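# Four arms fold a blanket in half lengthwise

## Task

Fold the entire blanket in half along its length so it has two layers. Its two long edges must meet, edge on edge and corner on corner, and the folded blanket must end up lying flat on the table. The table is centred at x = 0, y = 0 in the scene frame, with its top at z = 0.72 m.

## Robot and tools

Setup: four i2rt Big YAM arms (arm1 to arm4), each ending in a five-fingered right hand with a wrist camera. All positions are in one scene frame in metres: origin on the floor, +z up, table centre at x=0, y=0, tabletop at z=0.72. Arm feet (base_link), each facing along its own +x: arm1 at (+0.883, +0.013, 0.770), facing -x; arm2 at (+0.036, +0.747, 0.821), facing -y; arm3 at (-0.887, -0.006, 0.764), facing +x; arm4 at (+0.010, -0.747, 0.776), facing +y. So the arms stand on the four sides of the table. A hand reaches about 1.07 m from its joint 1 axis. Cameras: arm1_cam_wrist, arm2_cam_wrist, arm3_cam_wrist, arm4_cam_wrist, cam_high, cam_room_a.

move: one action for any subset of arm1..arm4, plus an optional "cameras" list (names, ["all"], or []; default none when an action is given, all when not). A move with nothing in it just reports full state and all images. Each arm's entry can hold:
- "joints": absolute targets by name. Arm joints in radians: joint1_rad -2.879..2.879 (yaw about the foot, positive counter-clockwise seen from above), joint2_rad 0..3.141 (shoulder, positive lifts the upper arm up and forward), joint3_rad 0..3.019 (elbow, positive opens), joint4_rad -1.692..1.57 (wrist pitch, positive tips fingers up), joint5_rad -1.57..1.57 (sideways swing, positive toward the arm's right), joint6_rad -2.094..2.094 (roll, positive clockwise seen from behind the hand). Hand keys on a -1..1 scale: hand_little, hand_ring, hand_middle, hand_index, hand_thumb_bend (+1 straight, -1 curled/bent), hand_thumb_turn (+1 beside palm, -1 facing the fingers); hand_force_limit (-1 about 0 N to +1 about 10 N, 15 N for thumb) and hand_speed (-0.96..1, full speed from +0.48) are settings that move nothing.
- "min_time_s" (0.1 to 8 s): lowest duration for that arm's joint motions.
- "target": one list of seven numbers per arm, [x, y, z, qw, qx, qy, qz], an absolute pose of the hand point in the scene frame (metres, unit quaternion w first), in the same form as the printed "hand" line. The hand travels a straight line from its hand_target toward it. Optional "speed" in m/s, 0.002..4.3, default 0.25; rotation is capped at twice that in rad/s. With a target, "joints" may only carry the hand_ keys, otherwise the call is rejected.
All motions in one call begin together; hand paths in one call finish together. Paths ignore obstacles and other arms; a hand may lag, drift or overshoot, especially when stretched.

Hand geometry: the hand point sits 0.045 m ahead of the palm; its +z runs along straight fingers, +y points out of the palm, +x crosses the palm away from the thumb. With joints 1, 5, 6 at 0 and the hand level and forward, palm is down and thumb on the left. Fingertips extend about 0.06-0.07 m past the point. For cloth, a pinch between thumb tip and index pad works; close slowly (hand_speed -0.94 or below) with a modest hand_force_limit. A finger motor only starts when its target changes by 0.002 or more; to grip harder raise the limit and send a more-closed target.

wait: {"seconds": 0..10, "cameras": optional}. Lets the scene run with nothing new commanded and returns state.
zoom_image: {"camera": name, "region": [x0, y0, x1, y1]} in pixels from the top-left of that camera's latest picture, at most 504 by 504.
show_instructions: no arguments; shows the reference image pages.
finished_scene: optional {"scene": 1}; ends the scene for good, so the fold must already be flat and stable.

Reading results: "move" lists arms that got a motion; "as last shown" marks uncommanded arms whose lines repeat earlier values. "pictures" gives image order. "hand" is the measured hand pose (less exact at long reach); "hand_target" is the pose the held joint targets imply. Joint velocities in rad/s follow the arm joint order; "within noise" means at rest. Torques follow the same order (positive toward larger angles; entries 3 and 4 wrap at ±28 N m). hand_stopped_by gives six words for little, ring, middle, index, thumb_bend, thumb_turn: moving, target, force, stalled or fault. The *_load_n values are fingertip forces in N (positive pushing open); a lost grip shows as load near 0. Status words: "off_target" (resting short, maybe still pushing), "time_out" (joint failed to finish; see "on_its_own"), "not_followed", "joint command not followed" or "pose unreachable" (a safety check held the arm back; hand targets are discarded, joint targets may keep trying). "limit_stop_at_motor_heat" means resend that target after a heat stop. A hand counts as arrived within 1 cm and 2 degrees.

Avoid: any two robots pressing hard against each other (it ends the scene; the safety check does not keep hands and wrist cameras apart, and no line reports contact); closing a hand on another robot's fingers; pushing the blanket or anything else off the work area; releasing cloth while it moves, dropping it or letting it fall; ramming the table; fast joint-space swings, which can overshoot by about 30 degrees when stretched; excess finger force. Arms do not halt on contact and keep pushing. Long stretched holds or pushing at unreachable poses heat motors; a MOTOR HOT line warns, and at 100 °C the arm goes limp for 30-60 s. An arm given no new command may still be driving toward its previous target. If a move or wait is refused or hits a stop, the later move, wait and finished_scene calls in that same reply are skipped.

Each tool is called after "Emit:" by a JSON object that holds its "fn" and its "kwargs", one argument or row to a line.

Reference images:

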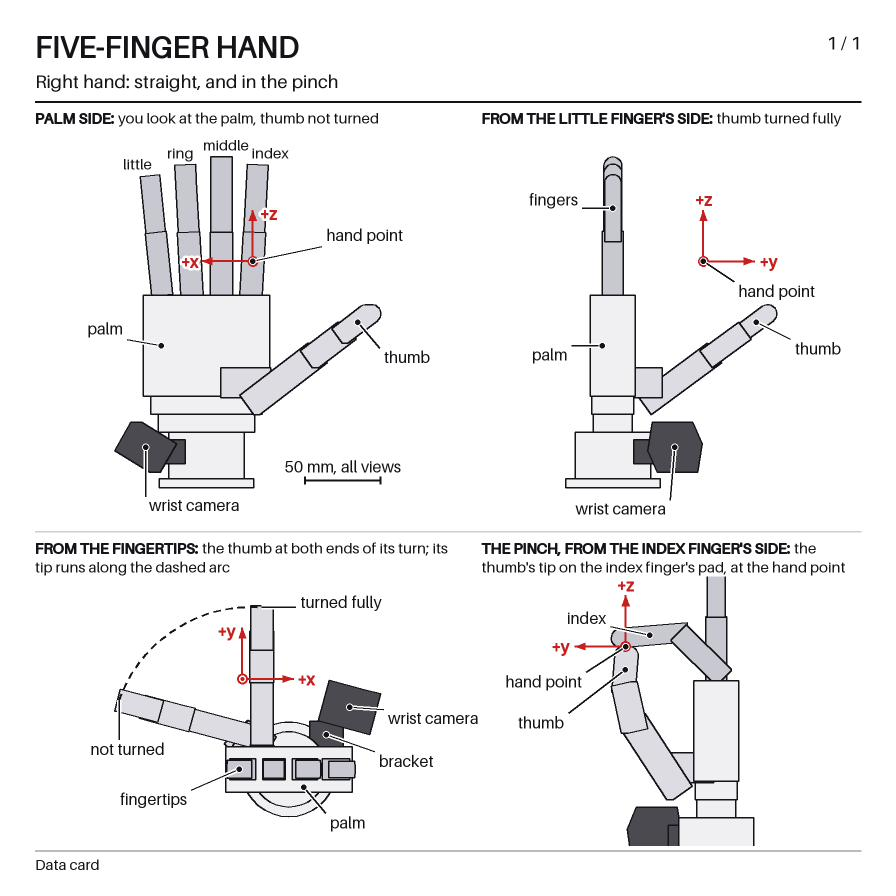

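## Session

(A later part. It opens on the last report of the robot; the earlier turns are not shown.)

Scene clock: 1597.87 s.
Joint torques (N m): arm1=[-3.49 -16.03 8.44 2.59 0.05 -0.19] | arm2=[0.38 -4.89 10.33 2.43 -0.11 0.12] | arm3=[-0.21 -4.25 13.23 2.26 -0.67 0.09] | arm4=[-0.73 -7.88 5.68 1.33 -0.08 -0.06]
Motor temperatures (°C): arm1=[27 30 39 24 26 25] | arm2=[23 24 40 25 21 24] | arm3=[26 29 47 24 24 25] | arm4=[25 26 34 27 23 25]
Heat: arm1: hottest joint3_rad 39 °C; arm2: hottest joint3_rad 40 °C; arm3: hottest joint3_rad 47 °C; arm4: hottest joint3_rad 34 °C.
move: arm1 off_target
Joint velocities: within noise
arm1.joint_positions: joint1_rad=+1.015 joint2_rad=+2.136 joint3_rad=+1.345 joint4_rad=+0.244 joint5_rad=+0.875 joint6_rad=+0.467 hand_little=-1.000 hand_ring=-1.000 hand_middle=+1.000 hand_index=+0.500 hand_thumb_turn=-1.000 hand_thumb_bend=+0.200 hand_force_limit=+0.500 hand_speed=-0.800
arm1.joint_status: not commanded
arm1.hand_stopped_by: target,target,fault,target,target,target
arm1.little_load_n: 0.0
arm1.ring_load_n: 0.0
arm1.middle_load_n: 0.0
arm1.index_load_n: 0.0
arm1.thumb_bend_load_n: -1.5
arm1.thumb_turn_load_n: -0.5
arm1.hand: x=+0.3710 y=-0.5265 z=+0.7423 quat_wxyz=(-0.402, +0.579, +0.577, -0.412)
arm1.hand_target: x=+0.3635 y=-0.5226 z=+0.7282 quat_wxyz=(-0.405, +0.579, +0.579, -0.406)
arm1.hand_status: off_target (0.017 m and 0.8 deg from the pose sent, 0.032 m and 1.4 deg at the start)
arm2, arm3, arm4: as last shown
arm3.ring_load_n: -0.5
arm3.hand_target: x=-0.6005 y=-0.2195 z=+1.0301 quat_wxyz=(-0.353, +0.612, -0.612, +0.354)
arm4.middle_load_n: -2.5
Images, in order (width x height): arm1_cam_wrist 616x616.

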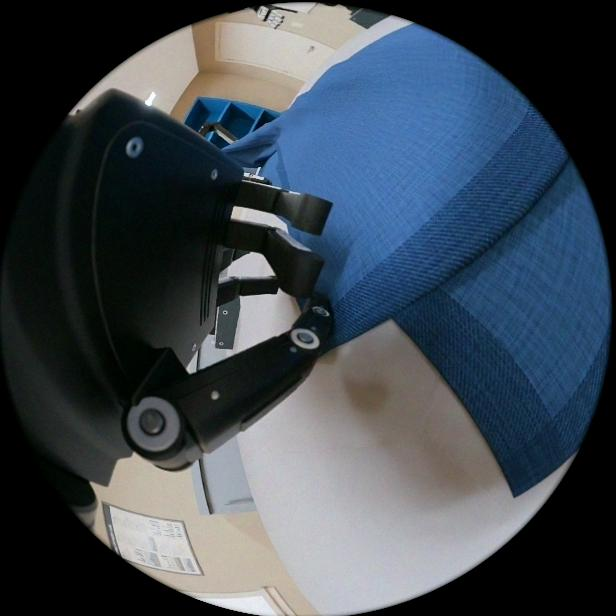

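Emit:
{"fn": "move", "kwargs": {
  "arm1": {"joints": {"hand_index": -0.4, "hand_force_limit": 0.2, "hand_speed": -0.88}}
}}

Emit:
{"fn": "move", "kwargs": {
  "arm1": {"joints": {"hand_index": -0.6, "hand_thumb_bend": -0.2, "hand_force_limit": 0.55}}
}}

Emit:
{"fn": "move", "kwargs": {
  "arm1": {"target": [0.39, -0.51, 0.84, 0.4056, -0.5793, -0.5793, 0.4056], "speed": 0.1},
  "cameras": ["arm1_cam_wrist", "cam_high"]
}}

Emit:
{"fn": "zoom_image", "kwargs": {
  "camera": "arm1_cam_wrist",
  "region": [220, 180, 500, 460]
}}

Scene clock: 1606.67 s.
Joint torques (N m): arm1=[-3.55 -16.15 8.42 2.41 0.05 -0.2] | arm2=[0.73 -4.95 10.37 2.55 -0.11 0.12] | arm3=[-0.21 -4.37 13.26 2.24 -0.67 0.1] | arm4=[-0.5 -7.77 5.67 1.28 -0.08 -0.06]
Motor temperatures (°C): arm1=[27 30 40 24 26 25] | arm2=[23 24 40 25 21 24] | arm3=[26 29 47 24 24 25] | arm4=[25 26 33 27 23 25]
Heat: arm1: hottest joint3_rad 40 °C; arm2: hottest joint3_rad 40 °C; arm3: hottest joint3_rad 47 °C; arm4: hottest joint3_rad 33 °C.
move: arm1 off_target
Joint velocities: within noise
arm1.joint_positions: joint1_rad=+1.015 joint2_rad=+2.136 joint3_rad=+1.345 joint4_rad=+0.248 joint5_rad=+0.875 joint6_rad=+0.467 hand_little=-1.000 hand_ring=-1.000 hand_middle=+1.000 hand_index=-0.255 hand_thumb_turn=-1.000 hand_thumb_bend=+0.200 hand_force_limit=+0.200 hand_speed=-0.880
arm1.joint_status: hand_index off_target (ended at -0.255, target -0.400); the others done
arm1.hand_stopped_by: target,target,fault,force,target,target
arm1.little_load_n: 0.0
arm1.ring_load_n: 0.0
arm1.middle_load_n: 0.0
arm1.index_load_n: 6.5
arm1.thumb_bend_load_n: 0.0
arm1.thumb_turn_load_n: -0.5
arm1.hand: x=+0.3707 y=-0.5269 z=+0.7424 quat_wxyz=(-0.402, +0.579, +0.577, -0.413)
arm1.hand_target: x=+0.3635 y=-0.5226 z=+0.7282 quat_wxyz=(-0.405, +0.579, +0.579, -0.406)
arm1.hand_status: not commanded
arm2, arm3, arm4: as last shown
arm2.little_load_n: 0.5
arm3.ring_load_n: 0.0
pictures: none

Scene clock: 1608.50 s.
Joint torques (N m): arm1=[-3.49 -16.21 8.42 2.41 0.05 -0.2] | arm2=[0.09 -5.25 10.32 2.61 -0.11 0.16] | arm3=[-0.15 -4.25 13.24 2.25 -0.67 0.1] | arm4=[-0.91 -8 5.59 1.22 -0.08 -0.05]
Motor temperatures (°C): arm1=[27 30 40 24 26 25] | arm2=[23 24 40 25 21 24] | arm3=[26 29 47 24 24 25] | arm4=[25 26 33 27 23 25]
Heat: arm1: hottest joint3_rad 40 °C; arm2: hottest joint3_rad 40 °C; arm3: hottest joint3_rad 47 °C; arm4: hottest joint3_rad 33 °C.
move: arm1 off_target
Joint velocities: within noise
arm1.joint_positions: joint1_rad=+1.015 joint2_rad=+2.137 joint3_rad=+1.345 joint4_rad=+0.248 joint5_rad=+0.875 joint6_rad=+0.467 hand_little=-1.000 hand_ring=-1.000 hand_middle=+1.000 hand_index=-0.262 hand_thumb_turn=-1.000 hand_thumb_bend=+0.036 hand_force_limit=+0.550 hand_speed=-0.880
arm1.joint_status: hand_index off_target (ended at -0.262, target -0.600); hand_thumb_bend off_target (ended at +0.036, target -0.200); the others done
arm1.hand_stopped_by: target,target,fault,force,force,target
arm1.little_load_n: 0.0
arm1.ring_load_n: 0.0
arm1.middle_load_n: 0.0
arm1.index_load_n: 10.0
arm1.thumb_bend_load_n: 11.5
arm1.thumb_turn_load_n: -2.0
arm1.hand: x=+0.3708 y=-0.5268 z=+0.7419 quat_wxyz=(-0.402, +0.579, +0.577, -0.413)
arm1.hand_target: x=+0.3635 y=-0.5226 z=+0.7283 quat_wxyz=(-0.405, +0.579, +0.579, -0.406)
arm1.hand_status: not commanded
arm2, arm3, arm4: as last shown
arm2.little_load_n: 0.0
pictures: none

Scene clock: 1610.30 s.
Joint torques (N m): arm1=[-1.79 -17.9 8.34 1.68 0.29 0.02] | arm2=[-0.03 -4.78 10.41 2.5 -0.09 0.14] | arm3=[-0.32 -4.19 13.26 2.25 -0.67 0.1] | arm4=[-0.67 -8.12 5.63 1.32 -0.1 -0.02]
Motor temperatures (°C): arm1=[27 30 39 24 26 25] | arm2=[23 24 40 25 21 24] | arm3=[26 29 47 24 24 25] | arm4=[25 26 33 27 23 25]
Heat: arm1: hottest joint3_rad 39 °C; arm2: hottest joint3_rad 40 °C; arm3: hottest joint3_rad 47 °C; arm4: hottest joint3_rad 33 °C.
move: arm1 done
Joint velocities: within noise
arm1.joint_positions: joint1_rad=+1.015 joint2_rad=+1.930 joint3_rad=+1.306 joint4_rad=+0.056 joint5_rad=+0.889 joint6_rad=+0.467 hand_little=-1.000 hand_ring=-1.000 hand_middle=+1.000 hand_index=-0.262 hand_thumb_turn=-1.000 hand_thumb_bend=+0.036 hand_force_limit=+0.550 hand_speed=-0.880
arm1.joint_status: not commanded
arm1.hand_stopped_by: target,target,fault,force,force,target
arm1.little_load_n: 0.0
arm1.ring_load_n: 0.0
arm1.middle_load_n: 0.0
arm1.index_load_n: 10.5
arm1.thumb_bend_load_n: 11.0
arm1.thumb_turn_load_n: -2.0
arm1.hand: x=+0.3840 y=-0.5046 z=+0.8350 quat_wxyz=(-0.409, +0.579, +0.580, -0.401)
arm1.hand_target: x=+0.3900 y=-0.5100 z=+0.8399 quat_wxyz=(-0.406, +0.579, +0.579, -0.406)
arm1.hand_status: done (0.010 m and 0.7 deg from the pose sent, 0.101 m and 0.9 deg at the start)
arm2, arm3, arm4: as last shown
Images, in order (width x height): arm1_cam_wrist 616x616, cam_high 504x504.

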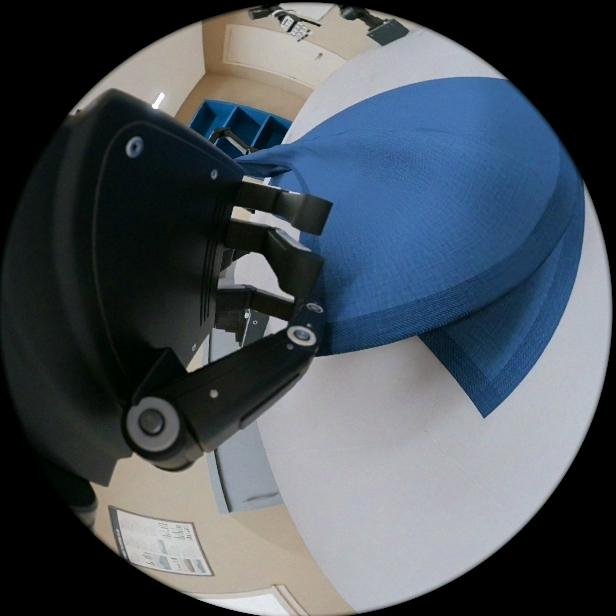

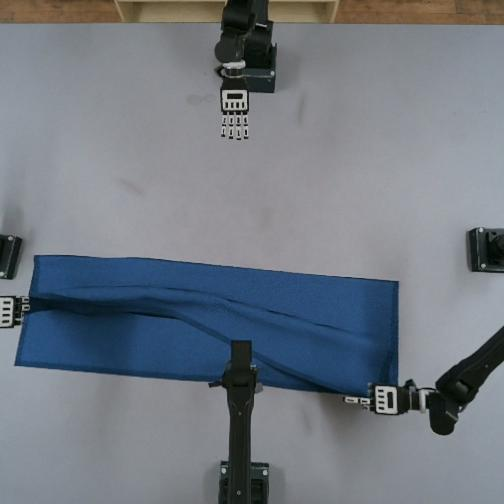

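Scaled by 1.800 from the camera's image (finer frame: 880x880).

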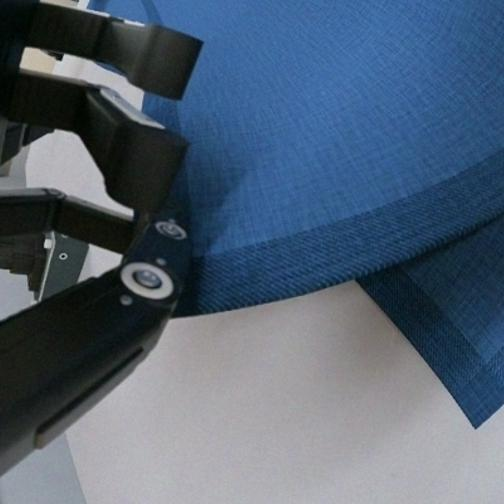

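Emit:
{"fn": "move", "kwargs": {
  "arm1": {"target": [0.53, -0.50, 0.85, 0.4056, -0.5793, -0.5793, 0.4056], "speed": 0.07},
  "arm3": {"target": [-0.47, -0.22, 1.03, 0.3536, -0.6124, 0.6124, -0.3536], "speed": 0.07},
  "arm4": {"target": [0.11, -0.46, 0.762, 0, 1, 0, 0], "speed": 0.07},
  "cameras": ["arm4_cam_wrist", "cam_high", "cam_room_a"]
}}

Scene clock: 1623.23 s.
Joint torques (N m): arm1=[-2.08 -15.79 8.03 1.4 0.46 0.05] | arm2=[0.32 -4.89 10.26 2.51 -0.11 0.14] | arm3=[1.32 -7.06 15.61 2.58 -0.29 0.33] | arm4=[-2.26 -7.36 7.57 0.51 0.73 -0.07]
Motor temperatures (°C): arm1=[27 30 39 24 26 25] | arm2=[23 24 40 25 21 24] | arm3=[26 29 47 24 24 25] | arm4=[25 26 32 27 23 25]
Heat: arm1: hottest joint3_rad 39 °C; arm2: hottest joint3_rad 40 °C; arm3: hottest joint3_rad 47 °C; arm4: hottest joint3_rad 32 °C.
move: arm1 off_target; arm3 off_target; arm4 off_target
Joint velocities: within noise
arm1.joint_positions: joint1_rad=+1.227 joint2_rad=+1.764 joint3_rad=+1.107 joint4_rad=-0.118 joint5_rad=+1.059 joint6_rad=+0.704 hand_little=-1.000 hand_ring=-1.000 hand_middle=+1.000 hand_index=-0.262 hand_thumb_turn=-1.000 hand_thumb_bend=+0.036 hand_force_limit=+0.550 hand_speed=-0.880
arm1.joint_status: not commanded
arm1.hand_stopped_by: target,target,fault,force,force,target
arm1.little_load_n: 0.0
arm1.ring_load_n: 0.0
arm1.middle_load_n: 0.5
arm1.index_load_n: 11.0
arm1.thumb_bend_load_n: 11.0
arm1.thumb_turn_load_n: -2.0
arm1.hand: x=+0.5224 y=-0.4938 z=+0.8410 quat_wxyz=(-0.412, +0.579, +0.581, -0.397)
arm1.hand_target: x=+0.5299 y=-0.4999 z=+0.8500 quat_wxyz=(-0.405, +0.579, +0.579, -0.406)
arm1.hand_status: off_target (0.013 m and 1.2 deg from the pose sent, 0.147 m and 0.7 deg at the start)
arm2.joint_positions: joint1_rad=-0.221 joint2_rad=+0.882 joint3_rad=+0.736 joint4_rad=-0.681 joint5_rad=-0.198 joint6_rad=-0.204 hand_little=+1.000 hand_ring=+1.000 hand_middle=+1.000 hand_index=+1.000 hand_thumb_turn=-1.000 hand_thumb_bend=+1.000 hand_force_limit=+0.000 hand_speed=-0.800
arm2.joint_status: not commanded
arm2.hand_stopped_by: target,target,target,target,target,target
arm2.little_load_n: 0.0
arm2.ring_load_n: 0.0
arm2.middle_load_n: 0.0
arm2.index_load_n: 0.0
arm2.thumb_bend_load_n: 0.0
arm2.thumb_turn_load_n: 0.0
arm2.hand: x=+0.0044 y=+0.4045 z=+0.9958 quat_wxyz=(-0.002, +0.012, -0.928, +0.373)
arm2.hand_target: x=+0.0000 y=+0.4002 z=+1.0000 quat_wxyz=(+0.000, +0.000, -0.924, +0.382)
arm2.hand_status: not commanded
arm3.joint_positions: joint1_rad=-0.620 joint2_rad=+1.137 joint3_rad=+0.985 joint4_rad=-0.561 joint5_rad=-0.600 joint6_rad=-0.427 hand_little=-1.000 hand_ring=-1.000 hand_middle=-0.250 hand_index=-0.420 hand_thumb_turn=-1.000 hand_thumb_bend=+0.141 hand_force_limit=+0.500 hand_speed=-0.880
arm3.joint_status: not commanded
arm3.hand_stopped_by: target,target,force,force,force,target
arm3.little_load_n: 0.0
arm3.ring_load_n: 0.0
arm3.middle_load_n: 7.5
arm3.index_load_n: 7.0
arm3.thumb_bend_load_n: 11.0
arm3.thumb_turn_load_n: -1.0
arm3.hand: x=-0.4877 y=-0.2108 z=+1.0022 quat_wxyz=(-0.349, +0.615, -0.627, +0.328)
arm3.hand_target: x=-0.4718 y=-0.2190 z=+1.0301 quat_wxyz=(-0.354, +0.612, -0.612, +0.354)
arm3.hand_status: off_target (0.034 m and 3.4 deg from the pose sent, 0.136 m and 2.9 deg at the start)
arm4.joint_positions: joint1_rad=-0.296 joint2_rad=+1.497 joint3_rad=+0.834 joint4_rad=-0.848 joint5_rad=-0.022 joint6_rad=-0.346 hand_little=+1.000 hand_ring=+1.000 hand_middle=+1.000 hand_index=+1.000 hand_thumb_turn=+1.000 hand_thumb_bend=+1.000 hand_force_limit=+0.000 hand_speed=-0.800
arm4.joint_status: not commanded
arm4.hand_stopped_by: target,target,target,target,target,target
arm4.little_load_n: 0.0
arm4.ring_load_n: 0.0
arm4.middle_load_n: 0.5
arm4.index_load_n: 0.0
arm4.thumb_bend_load_n: 0.0
arm4.thumb_turn_load_n: 0.0
arm4.hand: x=+0.1017 y=-0.4486 z=+0.7835 quat_wxyz=(-0.032, +0.999, +0.004, +0.001)
arm4.hand_target: x=+0.1089 y=-0.4609 z=+0.7637 quat_wxyz=(+0.000, +1.000, +0.000, +0.000)
arm4.hand_status: off_target (0.026 m and 3.7 deg from the pose sent, 0.142 m and 2.5 deg at the start)
Images, in order (width x height): arm4_cam_wrist 616x616, cam_high 504x504, cam_room_a 504x504.

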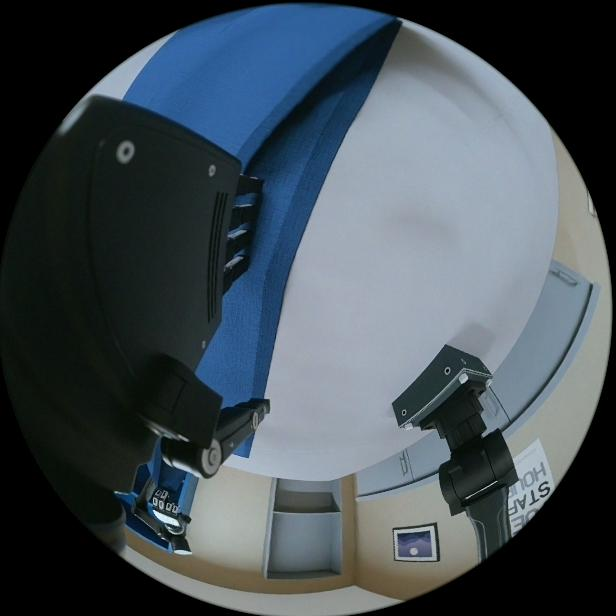

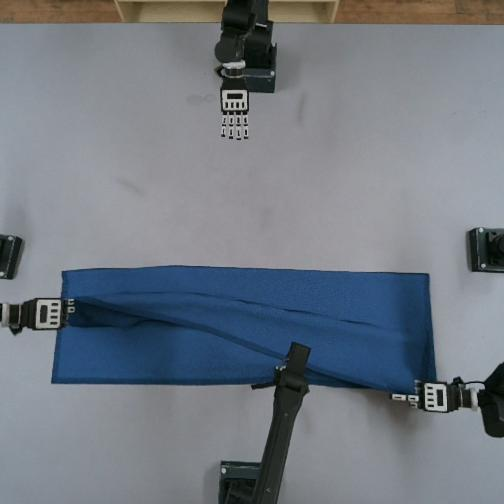

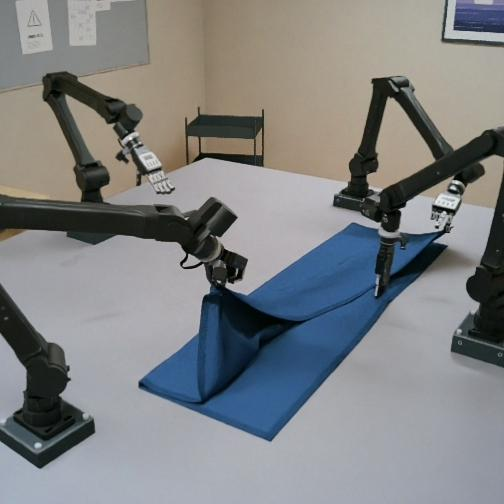

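Emit:
{"fn": "move", "kwargs": {
  "arm1": {"target": [0.57, -0.30, 1.02, 0.3536, -0.6124, -0.6124, 0.3536], "speed": 0.15},
  "arm3": {"target": [-0.57, -0.17, 1.06, 0.3536, -0.6124, 0.6124, -0.3536], "speed": 0.15}
}}

Emit:
{"fn": "move", "kwargs": {
  "arm1": {"target": [0.582, -0.07, 1.08, 0.3536, -0.6124, -0.6124, 0.3536], "speed": 0.15},
  "arm3": {"target": [-0.588, -0.07, 1.08, 0.3536, -0.6124, 0.6124, -0.3536], "speed": 0.15},
  "cameras": ["arm4_cam_wrist", "cam_high", "cam_room_a", "arm1_cam_wrist", "arm3_cam_wrist"]
}}

Scene clock: 1646.53 s.
Joint torques (N m): arm1=[-3.31 -6.24 10.99 1.4 0.12 -0.19] | arm2=[0.32 -5.07 10.36 2.5 -0.11 0.14] | arm3=[-0.44 -5.25 10.66 1.03 -0.59 0.11] | arm4=[-2.08 -7.36 7.5 0.59 0.73 -0.06]
Motor temperatures (°C): arm1=[27 31 37 24 26 25] | arm2=[23 24 40 25 21 24] | arm3=[26 28 49 24 24 25] | arm4=[25 26 31 27 24 25]
Heat: arm1: hottest joint3_rad 37 °C; arm2: hottest joint3_rad 40 °C; arm3: hottest joint3_rad 49 °C; arm4: hottest joint3_rad 31 °C.
move: arm1 done; arm3 done
Joint velocities: within noise
arm1.joint_positions: joint1_rad=+1.073 joint2_rad=+1.055 joint3_rad=+0.950 joint4_rad=-0.715 joint5_rad=+0.827 joint6_rad=+0.689 hand_little=-1.000 hand_ring=-1.000 hand_middle=+1.000 hand_index=-0.262 hand_thumb_turn=-1.000 hand_thumb_bend=+0.036 hand_force_limit=+0.550 hand_speed=-0.880
arm1.joint_status: not commanded
arm1.hand_stopped_by: target,target,fault,force,force,target
arm1.little_load_n: 0.0
arm1.ring_load_n: 0.0
arm1.middle_load_n: 0.0
arm1.index_load_n: 11.0
arm1.thumb_bend_load_n: 10.5
arm1.thumb_turn_load_n: -2.0
arm1.hand: x=+0.5738 y=-0.3019 z=+1.0148 quat_wxyz=(-0.353, +0.611, +0.613, -0.355)
arm1.hand_target: x=+0.5701 y=-0.3000 z=+1.0199 quat_wxyz=(-0.354, +0.612, +0.612, -0.354)
arm1.hand_status: done (0.007 m and 0.3 deg from the pose sent, 0.268 m and 9.8 deg at the start)
arm2, arm4: as last shown
arm3.joint_positions: joint1_rad=-0.700 joint2_rad=+0.865 joint3_rad=+0.946 joint4_rad=-0.771 joint5_rad=-0.673 joint6_rad=-0.483 hand_little=-1.000 hand_ring=-1.000 hand_middle=-0.250 hand_index=-0.420 hand_thumb_turn=-1.000 hand_thumb_bend=+0.141 hand_force_limit=+0.500 hand_speed=-0.880
arm3.joint_status: not commanded
arm3.hand_stopped_by: target,target,force,force,force,target
arm3.little_load_n: 0.0
arm3.ring_load_n: 0.0
arm3.middle_load_n: 9.5
arm3.index_load_n: 7.0
arm3.thumb_bend_load_n: 11.5
arm3.thumb_turn_load_n: -1.0
arm3.hand: x=-0.5639 y=-0.1697 z=+1.0592 quat_wxyz=(-0.356, +0.613, -0.611, +0.352)
arm3.hand_target: x=-0.5698 y=-0.1700 z=+1.0599 quat_wxyz=(-0.354, +0.612, -0.612, +0.354)
arm3.hand_status: done (0.006 m and 0.3 deg from the pose sent, 0.109 m and 3.4 deg at the start)
arm4.joint_positions: joint1_rad=-0.296 joint2_rad=+1.497 joint3_rad=+0.834 joint4_rad=-0.848 joint5_rad=-0.022 joint6_rad=-0.347 hand_little=+1.000 hand_ring=+1.000 hand_middle=+1.000 hand_index=+1.000 hand_thumb_turn=+1.000 hand_thumb_bend=+1.000 hand_force_limit=+0.000 hand_speed=-0.800
arm4.middle_load_n: 0.0
arm4.hand: x=+0.1018 y=-0.4487 z=+0.7835 quat_wxyz=(-0.032, +0.999, +0.005, +0.001)
pictures: none

Scene clock: 1648.93 s.
Joint torques (N m): arm1=[-3.25 -1.26 10.82 1.76 -0.23 -0.24] | arm2=[0.15 -4.89 10.29 2.5 -0.13 0.13] | arm3=[1.2 -2.49 10.61 1.14 -0.2 0.32] | arm4=[-2.02 -7.12 7.54 0.51 0.73 -0.08]
Motor temperatures (°C): arm1=[27 31 38 24 26 25] | arm2=[23 24 40 25 21 24] | arm3=[26 28 49 24 24 25] | arm4=[25 26 31 27 24 25]
Heat: arm1: hottest joint3_rad 38 °C; arm2: hottest joint3_rad 40 °C; arm3: hottest joint3_rad 49 °C; arm4: hottest joint3_rad 31 °C.
move: arm1 done; arm3 done
Joint velocities: within noise
arm1.joint_positions: joint1_rad=+0.336 joint2_rad=+0.567 joint3_rad=+0.841 joint4_rad=-0.812 joint5_rad=+0.238 joint6_rad=+0.164 hand_little=-1.000 hand_ring=-1.000 hand_middle=+1.000 hand_index=-0.262 hand_thumb_turn=-1.000 hand_thumb_bend=+0.036 hand_force_limit=+0.550 hand_speed=-0.880
arm1.joint_status: not commanded
arm1.hand_stopped_by: target,target,fault,force,force,target
arm1.little_load_n: 0.0
arm1.ring_load_n: 0.0
arm1.middle_load_n: 0.0
arm1.index_load_n: 11.5
arm1.thumb_bend_load_n: 10.0
arm1.thumb_turn_load_n: -2.5
arm1.hand: x=+0.5796 y=-0.0735 z=+1.0754 quat_wxyz=(-0.351, +0.614, +0.612, -0.354)
arm1.hand_target: x=+0.5820 y=-0.0701 z=+1.0799 quat_wxyz=(-0.354, +0.612, +0.612, -0.353)
arm1.hand_status: done (0.006 m and 0.3 deg from the pose sent, 0.241 m and 0.3 deg at the start)
arm2, arm4: as last shown
arm2.thumb_bend_load_n: 0.5
arm3.joint_positions: joint1_rad=-0.416 joint2_rad=+0.636 joint3_rad=+0.893 joint4_rad=-0.831 joint5_rad=-0.432 joint6_rad=-0.292 hand_little=-1.000 hand_ring=-1.000 hand_middle=-0.250 hand_index=-0.420 hand_thumb_turn=-1.000 hand_thumb_bend=+0.141 hand_force_limit=+0.500 hand_speed=-0.880
arm3.joint_status: not commanded
arm3.hand_stopped_by: target,target,force,force,force,target
arm3.little_load_n: 0.5
arm3.ring_load_n: 0.0
arm3.middle_load_n: 9.5
arm3.index_load_n: 7.5
arm3.thumb_bend_load_n: 11.0
arm3.thumb_turn_load_n: -1.0
arm3.hand: x=-0.5835 y=-0.0759 z=+1.0807 quat_wxyz=(-0.351, +0.613, -0.609, +0.360)
arm3.hand_target: x=-0.5879 y=-0.0701 z=+1.0800 quat_wxyz=(-0.354, +0.612, -0.612, +0.354)
arm3.hand_status: done (0.007 m and 0.9 deg from the pose sent, 0.105 m and 0.3 deg at the start)
pictures: arm1_cam_wrist, arm3_cam_wrist, arm4_cam_wrist, cam_high, cam_room_a
Images, in order (width x height): arm1_cam_wrist 616x616, arm3_cam_wrist 616x616, arm4_cam_wrist 616x616, cam_high 504x504, cam_room_a 504x504.

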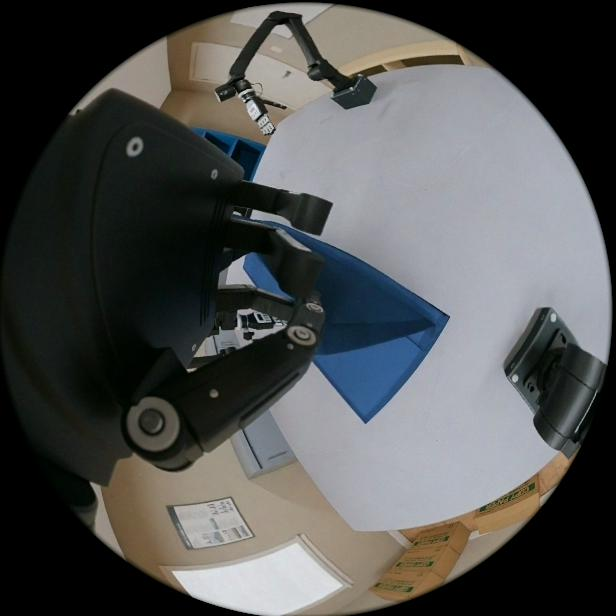

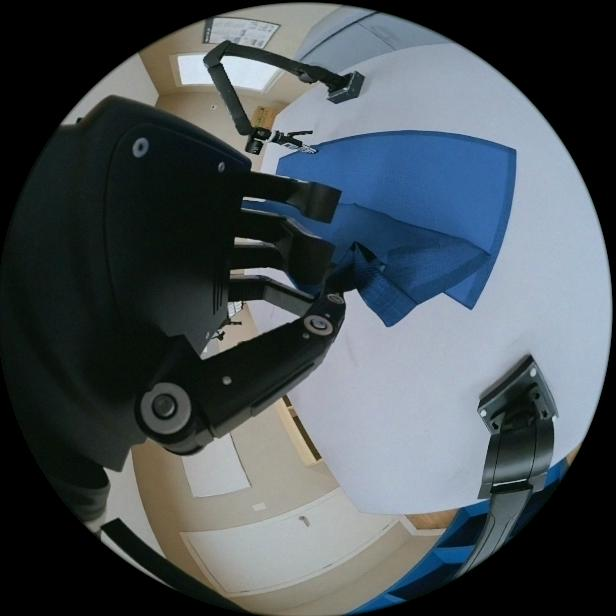

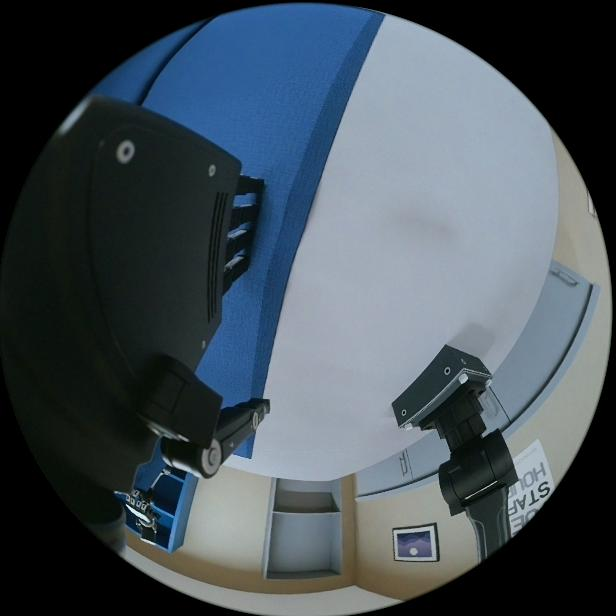

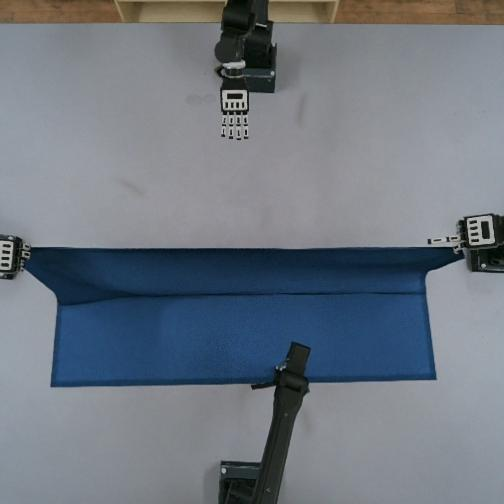

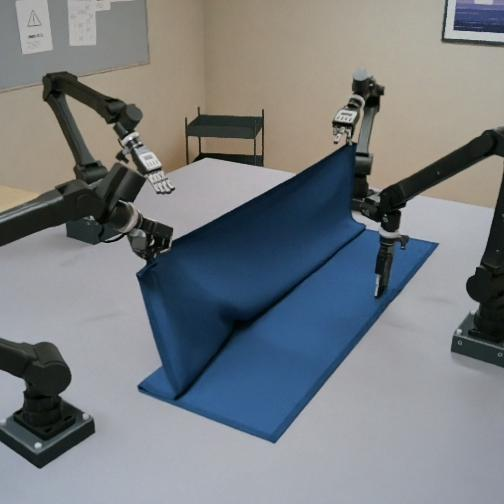

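Emit:
{"fn": "move", "kwargs": {
  "arm1": {"target": [0.582, 0.01, 1.09, 0.3536, -0.6124, -0.6124, 0.3536], "speed": 0.1},
  "arm3": {"target": [-0.588, 0.01, 1.09, 0.3536, -0.6124, 0.6124, -0.3536], "speed": 0.1},
  "cameras": ["cam_high", "cam_room_a", "arm1_cam_wrist", "arm3_cam_wrist"]
}}

Scene clock: 1666.90 s.
Joint torques (N m): arm1=[-3.43 -0.56 12.63 1.69 -0.38 -0.21] | arm2=[0.26 -4.6 10.37 2.47 -0.08 0.11] | arm3=[1.2 -2.02 11.06 1.24 -0.08 0.33] | arm4=[-2.2 -7.41 7.51 0.53 0.71 -0.05]
Motor temperatures (°C): arm1=[27 29 41 24 26 25] | arm2=[23 24 40 25 21 24] | arm3=[26 28 45 24 24 25] | arm4=[25 26 31 27 24 25]
Heat: arm1: hottest joint3_rad 41 °C; arm2: hottest joint3_rad 40 °C; arm3: hottest joint3_rad 45 °C; arm4: hottest joint3_rad 31 °C.
move: arm1 off_target; arm3 done
Joint velocities: within noise
arm1.joint_positions: joint1_rad=-0.150 joint2_rad=+0.559 joint3_rad=+0.841 joint4_rad=-0.828 joint5_rad=-0.186 joint6_rad=-0.081 hand_little=-1.000 hand_ring=-1.000 hand_middle=+1.000 hand_index=-0.262 hand_thumb_turn=-1.000 hand_thumb_bend=+0.036 hand_force_limit=+0.550 hand_speed=-0.880
arm1.joint_status: not commanded
arm1.hand_stopped_by: target,target,fault,force,force,target
arm1.little_load_n: 0.0
arm1.ring_load_n: -0.5
arm1.middle_load_n: 0.0
arm1.index_load_n: 11.5
arm1.thumb_bend_load_n: 10.0
arm1.thumb_turn_load_n: -2.5
arm1.hand: x=+0.5815 y=+0.0066 z=+1.0750 quat_wxyz=(-0.345, +0.616, +0.615, -0.352)
arm1.hand_target: x=+0.5820 y=+0.0098 z=+1.0898 quat_wxyz=(-0.354, +0.612, +0.612, -0.353)
arm1.hand_status: off_target (0.015 m and 1.2 deg from the pose sent, 0.085 m and 0.3 deg at the start)
arm2, arm4: as last shown
arm2.index_load_n: -0.5
arm2.thumb_bend_load_n: 0.0
arm3.joint_positions: joint1_rad=+0.033 joint2_rad=+0.571 joint3_rad=+0.886 joint4_rad=-0.838 joint5_rad=-0.045 joint6_rad=-0.051 hand_little=-1.000 hand_ring=-1.000 hand_middle=-0.250 hand_index=-0.420 hand_thumb_turn=-1.000 hand_thumb_bend=+0.141 hand_force_limit=+0.500 hand_speed=-0.880
arm3.joint_status: not commanded
arm3.hand_stopped_by: target,target,force,force,force,target
arm3.little_load_n: 0.0
arm3.ring_load_n: 0.0
arm3.middle_load_n: 10.0
arm3.index_load_n: 7.5
arm3.thumb_bend_load_n: 11.0
arm3.thumb_turn_load_n: -1.0
arm3.hand: x=-0.5816 y=+0.0062 z=+1.0870 quat_wxyz=(-0.349, +0.614, -0.611, +0.357)
arm3.hand_target: x=-0.5879 y=+0.0099 z=+1.0899 quat_wxyz=(-0.354, +0.612, -0.612, +0.354)
arm3.hand_status: done (0.008 m and 0.7 deg from the pose sent, 0.086 m and 0.9 deg at the start)
arm4.little_load_n: -0.5
pictures: arm1_cam_wrist, arm3_cam_wrist, cam_high, cam_room_a
Images, in order (width x height): arm1_cam_wrist 616x616, arm3_cam_wrist 616x616, cam_high 504x504, cam_room_a 504x504.

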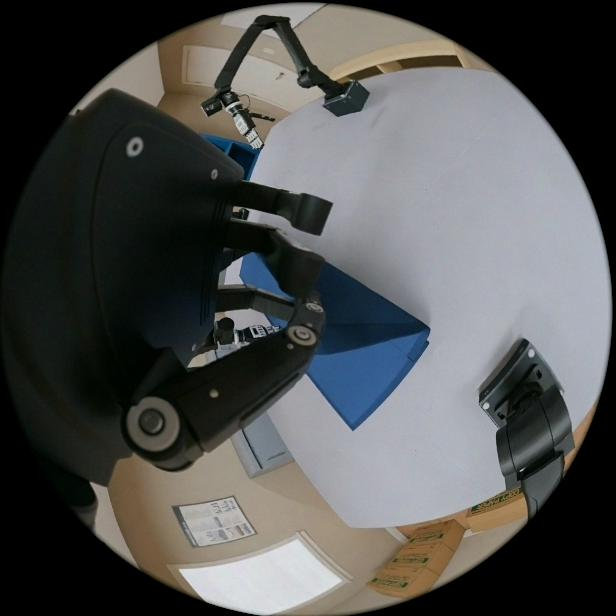

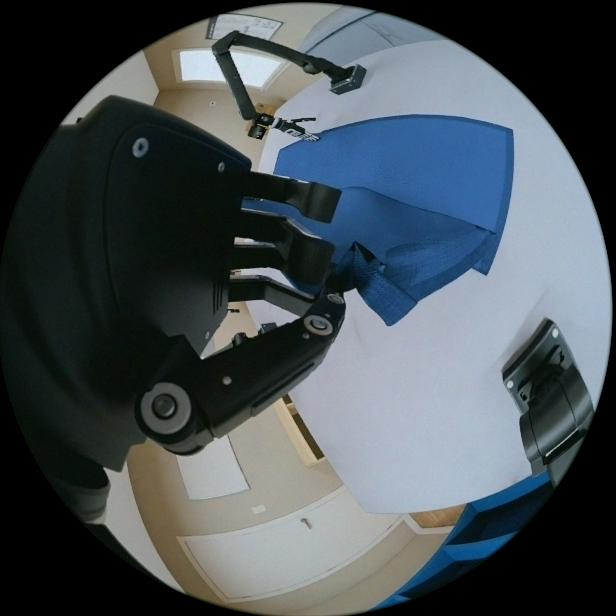

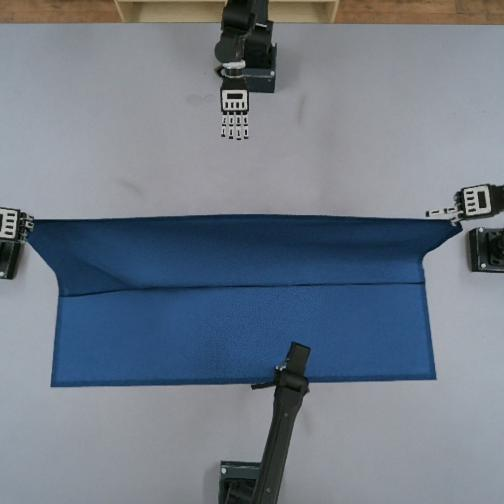

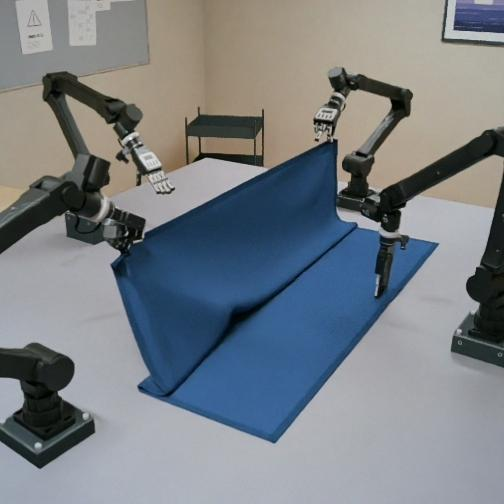

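Emit:
{"fn": "move", "kwargs": {
  "arm1": {"target": [0.584, 0.11, 1.08, 0.3536, -0.6124, -0.6124, 0.3536], "speed": 0.1},
  "arm3": {"target": [-0.590, 0.11, 1.08, 0.3536, -0.6124, 0.6124, -0.3536], "speed": 0.1},
  "cameras": ["cam_high", "cam_room_a", "arm1_cam_wrist", "arm3_cam_wrist"]
}}

Scene clock: 1679.53 s.
Joint torques (N m): arm1=[-3.78 -2.08 14.24 1.36 -0.53 -0.21] | arm2=[0.62 -4.78 10.24 2.56 -0.07 0.14] | arm3=[1.61 -1.61 11.34 1.22 0.15 0.31] | arm4=[-2.02 -7.12 7.54 0.54 0.73 -0.06]
Motor temperatures (°C): arm1=[27 28 43 24 26 25] | arm2=[23 24 40 25 21 24] | arm3=[26 28 44 24 24 25] | arm4=[25 26 31 27 24 25]
Heat: arm1: hottest joint3_rad 43 °C; arm2: hottest joint3_rad 40 °C; arm3: hottest joint3_rad 44 °C; arm4: hottest joint3_rad 31 °C.
move: arm1 off_target; arm3 done
Joint velocities: within noise
arm1.joint_positions: joint1_rad=-0.636 joint2_rad=+0.697 joint3_rad=+0.846 joint4_rad=-0.831 joint5_rad=-0.599 joint6_rad=-0.374 hand_little=-1.000 hand_ring=-1.000 hand_middle=+1.000 hand_index=-0.262 hand_thumb_turn=-1.000 hand_thumb_bend=+0.036 hand_force_limit=+0.550 hand_speed=-0.880
arm1.joint_status: not commanded
arm1.hand_stopped_by: target,target,fault,force,force,target
arm1.little_load_n: 0.0
arm1.ring_load_n: 0.0
arm1.middle_load_n: 0.0
arm1.index_load_n: 11.5
arm1.thumb_bend_load_n: 9.5
arm1.thumb_turn_load_n: -2.5
arm1.hand: x=+0.5847 y=+0.1028 z=+1.0549 quat_wxyz=(-0.333, +0.620, +0.615, -0.356)
arm1.hand_target: x=+0.5842 y=+0.1094 z=+1.0795 quat_wxyz=(-0.354, +0.612, +0.612, -0.353)
arm1.hand_status: off_target (0.026 m and 2.5 deg from the pose sent, 0.104 m and 1.2 deg at the start)
arm2, arm4: as last shown
arm2.index_load_n: 0.0
arm3.joint_positions: joint1_rad=+0.608 joint2_rad=+0.622 joint3_rad=+0.878 joint4_rad=-0.838 joint5_rad=+0.451 joint6_rad=+0.259 hand_little=-1.000 hand_ring=-1.000 hand_middle=-0.250 hand_index=-0.420 hand_thumb_turn=-1.000 hand_thumb_bend=+0.141 hand_force_limit=+0.500 hand_speed=-0.880
arm3.joint_status: not commanded
arm3.hand_stopped_by: target,target,force,force,force,target
arm3.little_load_n: 0.0
arm3.ring_load_n: 0.0
arm3.middle_load_n: 9.5
arm3.index_load_n: 7.5
arm3.thumb_bend_load_n: 11.5
arm3.thumb_turn_load_n: -1.0
arm3.hand: x=-0.5856 y=+0.1072 z=+1.0780 quat_wxyz=(-0.351, +0.610, -0.613, +0.359)
arm3.hand_target: x=-0.5900 y=+0.1099 z=+1.0800 quat_wxyz=(-0.354, +0.612, -0.612, +0.354)
arm3.hand_status: done (0.006 m and 0.7 deg from the pose sent, 0.104 m and 0.7 deg at the start)
arm4.joint_positions: joint1_rad=-0.296 joint2_rad=+1.497 joint3_rad=+0.834 joint4_rad=-0.848 joint5_rad=-0.022 joint6_rad=-0.348 hand_little=+1.000 hand_ring=+1.000 hand_middle=+1.000 hand_index=+1.000 hand_thumb_turn=+1.000 hand_thumb_bend=+1.000 hand_force_limit=+0.000 hand_speed=-0.800
arm4.little_load_n: 0.0
arm4.middle_load_n: 0.5
arm4.thumb_bend_load_n: -0.5
pictures: arm1_cam_wrist, arm3_cam_wrist, cam_high, cam_room_a
Images, in order (width x height): arm1_cam_wrist 616x616, arm3_cam_wrist 616x616, cam_high 504x504, cam_room_a 504x504.

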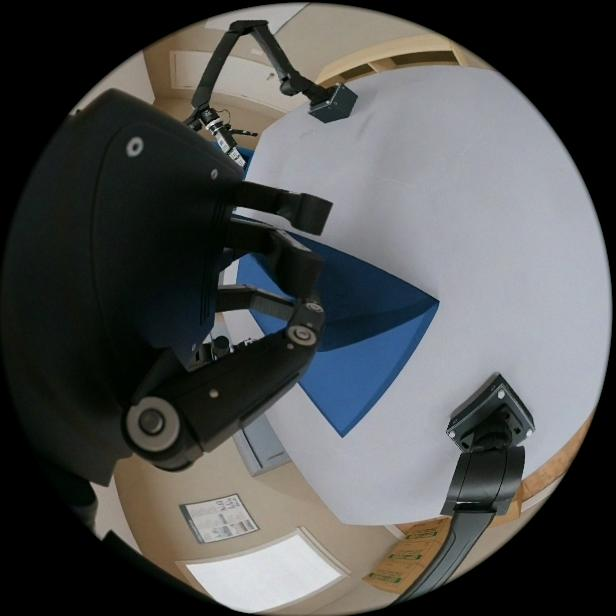

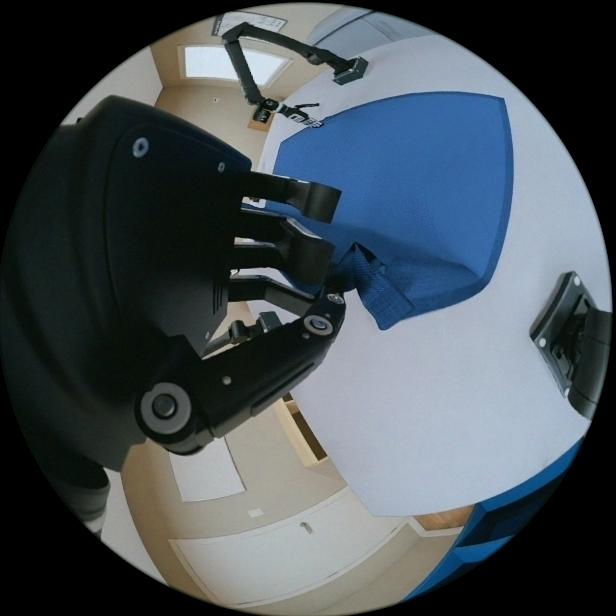

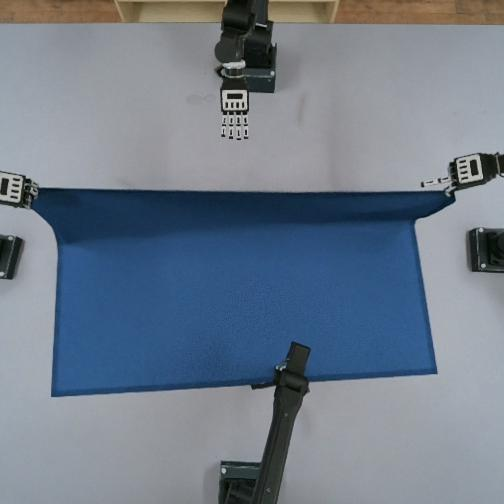

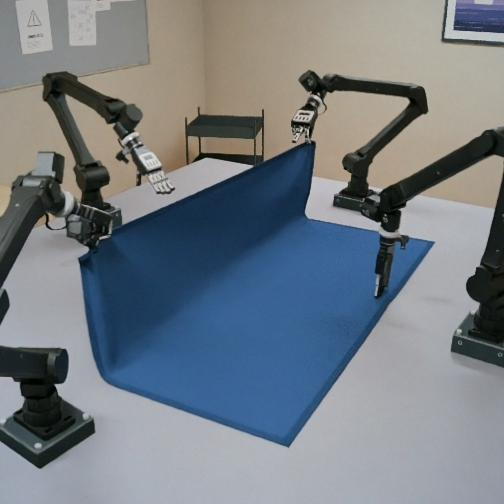

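Emit:
{"fn": "move", "kwargs": {
  "arm1": {"target": [0.576, -0.02, 1.10, 0.3536, -0.6124, -0.6124, 0.3536], "speed": 0.1},
  "arm3": {"target": [-0.602, -0.09, 1.09, 0.3536, -0.6124, 0.6124, -0.3536], "speed": 0.15},
  "cameras": ["cam_high", "cam_room_a"]
}}

Scene clock: 1692.33 s.
Joint torques (N m): arm1=[-1.38 -1.73 14.57 1.59 -0.06 -0.06] | arm2=[0.79 -4.48 10.26 2.48 -0.1 0.13] | arm3=[-0.03 -1.96 15.62 0.87 -0.33 0.03] | arm4=[-2.26 -7.3 7.47 0.55 0.73 -0.05]
Motor temperatures (°C): arm1=[27 28 47 24 26 25] | arm2=[23 24 40 25 21 24] | arm3=[26 28 44 24 24 25] | arm4=[25 26 31 27 24 25]
Heat: arm1: hottest joint3_rad 47 °C; arm2: hottest joint3_rad 40 °C; arm3: hottest joint3_rad 44 °C; arm4: hottest joint3_rad 31 °C.
move: arm1 off_target; arm3 off_target
Joint velocities: within noise
arm1.joint_positions: joint1_rad=+0.004 joint2_rad=+0.582 joint3_rad=+0.846 joint4_rad=-0.831 joint5_rad=-0.038 joint6_rad=-0.007 hand_little=-1.000 hand_ring=-1.000 hand_middle=+1.000 hand_index=-0.262 hand_thumb_turn=-1.000 hand_thumb_bend=+0.036 hand_force_limit=+0.550 hand_speed=-0.880
arm1.joint_status: not commanded
arm1.hand_stopped_by: target,target,fault,force,force,target
arm1.little_load_n: 0.0
arm1.ring_load_n: 0.0
arm1.middle_load_n: 0.0
arm1.index_load_n: 12.0
arm1.thumb_bend_load_n: 9.5
arm1.thumb_turn_load_n: -3.0
arm1.hand: x=+0.5758 y=-0.0153 z=+1.0688 quat_wxyz=(-0.341, +0.623, +0.618, -0.337)
arm1.hand_target: x=+0.5767 y=-0.0198 z=+1.0994 quat_wxyz=(-0.354, +0.612, +0.612, -0.354)
arm1.hand_status: off_target (0.032 m and 2.8 deg from the pose sent, 0.131 m and 2.5 deg at the start)
arm2, arm4: as last shown
arm3.joint_positions: joint1_rad=-0.530 joint2_rad=+0.639 joint3_rad=+0.870 joint4_rad=-0.891 joint5_rad=-0.537 joint6_rad=-0.346 hand_little=-1.000 hand_ring=-1.000 hand_middle=-0.250 hand_index=-0.420 hand_thumb_turn=-1.000 hand_thumb_bend=+0.141 hand_force_limit=+0.500 hand_speed=-0.880
arm3.joint_status: not commanded
arm3.hand_stopped_by: target,target,force,force,force,target
arm3.little_load_n: 0.0
arm3.ring_load_n: 0.0
arm3.middle_load_n: 10.0
arm3.index_load_n: 7.5
arm3.thumb_bend_load_n: 11.0
arm3.thumb_turn_load_n: -1.0
arm3.hand: x=-0.6015 y=-0.0861 z=+1.0627 quat_wxyz=(-0.354, +0.611, -0.625, +0.332)
arm3.hand_target: x=-0.6023 y=-0.0893 z=+1.0894 quat_wxyz=(-0.353, +0.612, -0.612, +0.354)
arm3.hand_status: off_target (0.028 m and 2.9 deg from the pose sent, 0.198 m and 0.7 deg at the start)
arm4.middle_load_n: 0.0
arm4.thumb_bend_load_n: 0.0
Images, in order (width x height): cam_high 504x504, cam_room_a 504x504.

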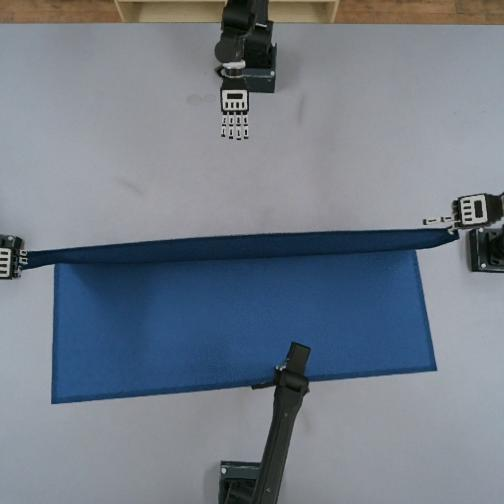

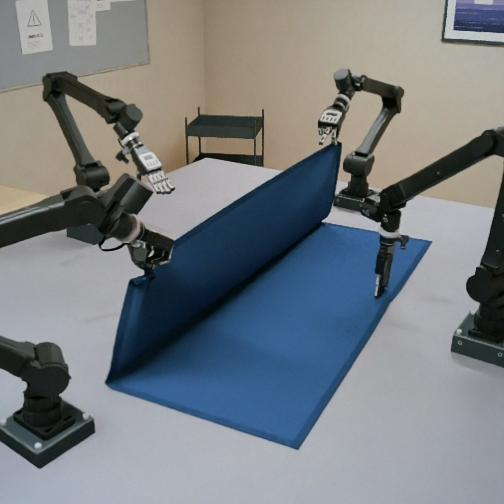

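Emit:
{"fn": "move", "kwargs": {
  "arm1": {"target": [0.574, -0.04, 1.11, 0.3536, -0.6124, -0.6124, 0.3536], "speed": 0.1},
  "arm3": {"target": [-0.602, -0.125, 1.135, 0.3536, -0.6124, 0.6124, -0.3536], "speed": 0.1},
  "cameras": ["cam_high", "cam_room_a"]
}}

Emit:
{"fn": "zoom_image", "kwargs": {
  "camera": "cam_high",
  "region": [0, 200, 200, 420]
}}

Scene clock: 1703.20 s.
Joint torques (N m): arm1=[-1.2 -0.85 14.27 1.52 0 -0.03] | arm2=[0.15 -4.6 10.33 2.43 -0.09 0.12] | arm3=[-0.5 -2.43 15.51 0.88 -0.43 0.04] | arm4=[-2.14 -7.12 7.56 0.55 0.74 -0.04]
Motor temperatures (°C): arm1=[27 27 49 24 26 25] | arm2=[23 24 40 25 21 24] | arm3=[26 28 44 24 24 25] | arm4=[25 26 31 27 24 25]
Heat: arm1: hottest joint3_rad 49 °C; arm2: hottest joint3_rad 40 °C; arm3: hottest joint3_rad 44 °C; arm4: hottest joint3_rad 31 °C.
move: arm1 off_target; arm3 off_target
Joint velocities: within noise
arm1.joint_positions: joint1_rad=+0.119 joint2_rad=+0.590 joint3_rad=+0.882 joint4_rad=-0.847 joint5_rad=+0.064 joint6_rad=+0.051 hand_little=-1.000 hand_ring=-1.000 hand_middle=+1.000 hand_index=-0.262 hand_thumb_turn=-1.000 hand_thumb_bend=+0.036 hand_force_limit=+0.550 hand_speed=-0.880
arm1.joint_status: not commanded
arm1.hand_stopped_by: target,target,fault,force,force,target
arm1.little_load_n: 0.0
arm1.ring_load_n: 0.0
arm1.middle_load_n: 0.0
arm1.index_load_n: 12.0
arm1.thumb_bend_load_n: 9.5
arm1.thumb_turn_load_n: -2.5
arm1.hand: x=+0.5741 y=-0.0344 z=+1.0837 quat_wxyz=(-0.347, +0.620, +0.616, -0.339)
arm1.hand_target: x=+0.5746 y=-0.0397 z=+1.1096 quat_wxyz=(-0.354, +0.612, +0.612, -0.354)
arm1.hand_status: off_target (0.027 m and 2.1 deg from the pose sent, 0.048 m and 2.8 deg at the start)
arm2, arm4: as last shown
arm3.joint_positions: joint1_rad=-0.659 joint2_rad=+0.743 joint3_rad=+1.037 joint4_rad=-1.008 joint5_rad=-0.645 joint6_rad=-0.446 hand_little=-1.000 hand_ring=-1.000 hand_middle=-0.250 hand_index=-0.420 hand_thumb_turn=-1.000 hand_thumb_bend=+0.141 hand_force_limit=+0.500 hand_speed=-0.880
arm3.joint_status: not commanded
arm3.hand_stopped_by: target,target,force,force,force,target
arm3.little_load_n: 0.0
arm3.ring_load_n: 0.0
arm3.middle_load_n: 10.0
arm3.index_load_n: 7.5
arm3.thumb_bend_load_n: 11.5
arm3.thumb_turn_load_n: -1.0
arm3.hand: x=-0.6008 y=-0.1189 z=+1.1090 quat_wxyz=(-0.358, +0.612, -0.623, +0.332)
arm3.hand_target: x=-0.6022 y=-0.1242 z=+1.1344 quat_wxyz=(-0.353, +0.612, -0.612, +0.354)
arm3.hand_status: off_target (0.027 m and 2.8 deg from the pose sent, 0.082 m and 2.9 deg at the start)
arm4.hand: x=+0.1019 y=-0.4487 z=+0.7835 quat_wxyz=(-0.032, +0.999, +0.006, +0.001)
Images, in order (width x height): cam_high 504x504, cam_room_a 504x504.

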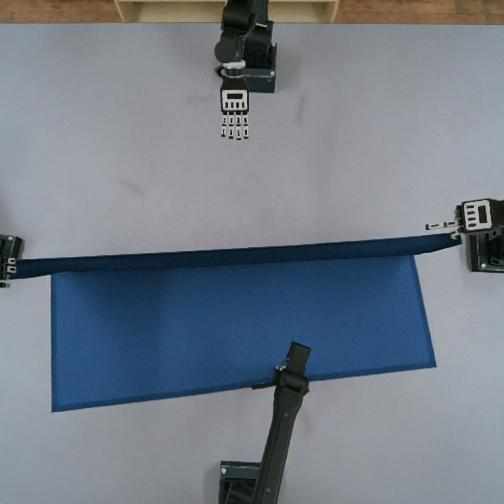

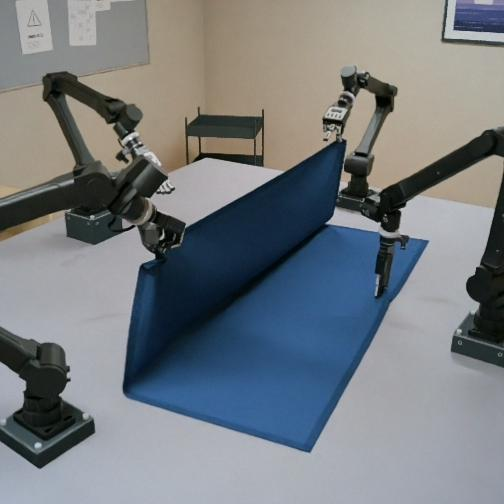

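Scaled by 2.291.

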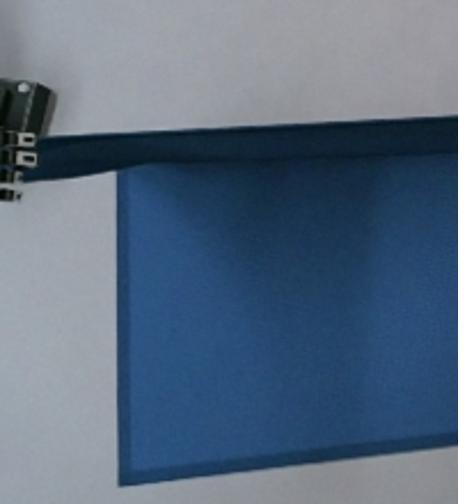

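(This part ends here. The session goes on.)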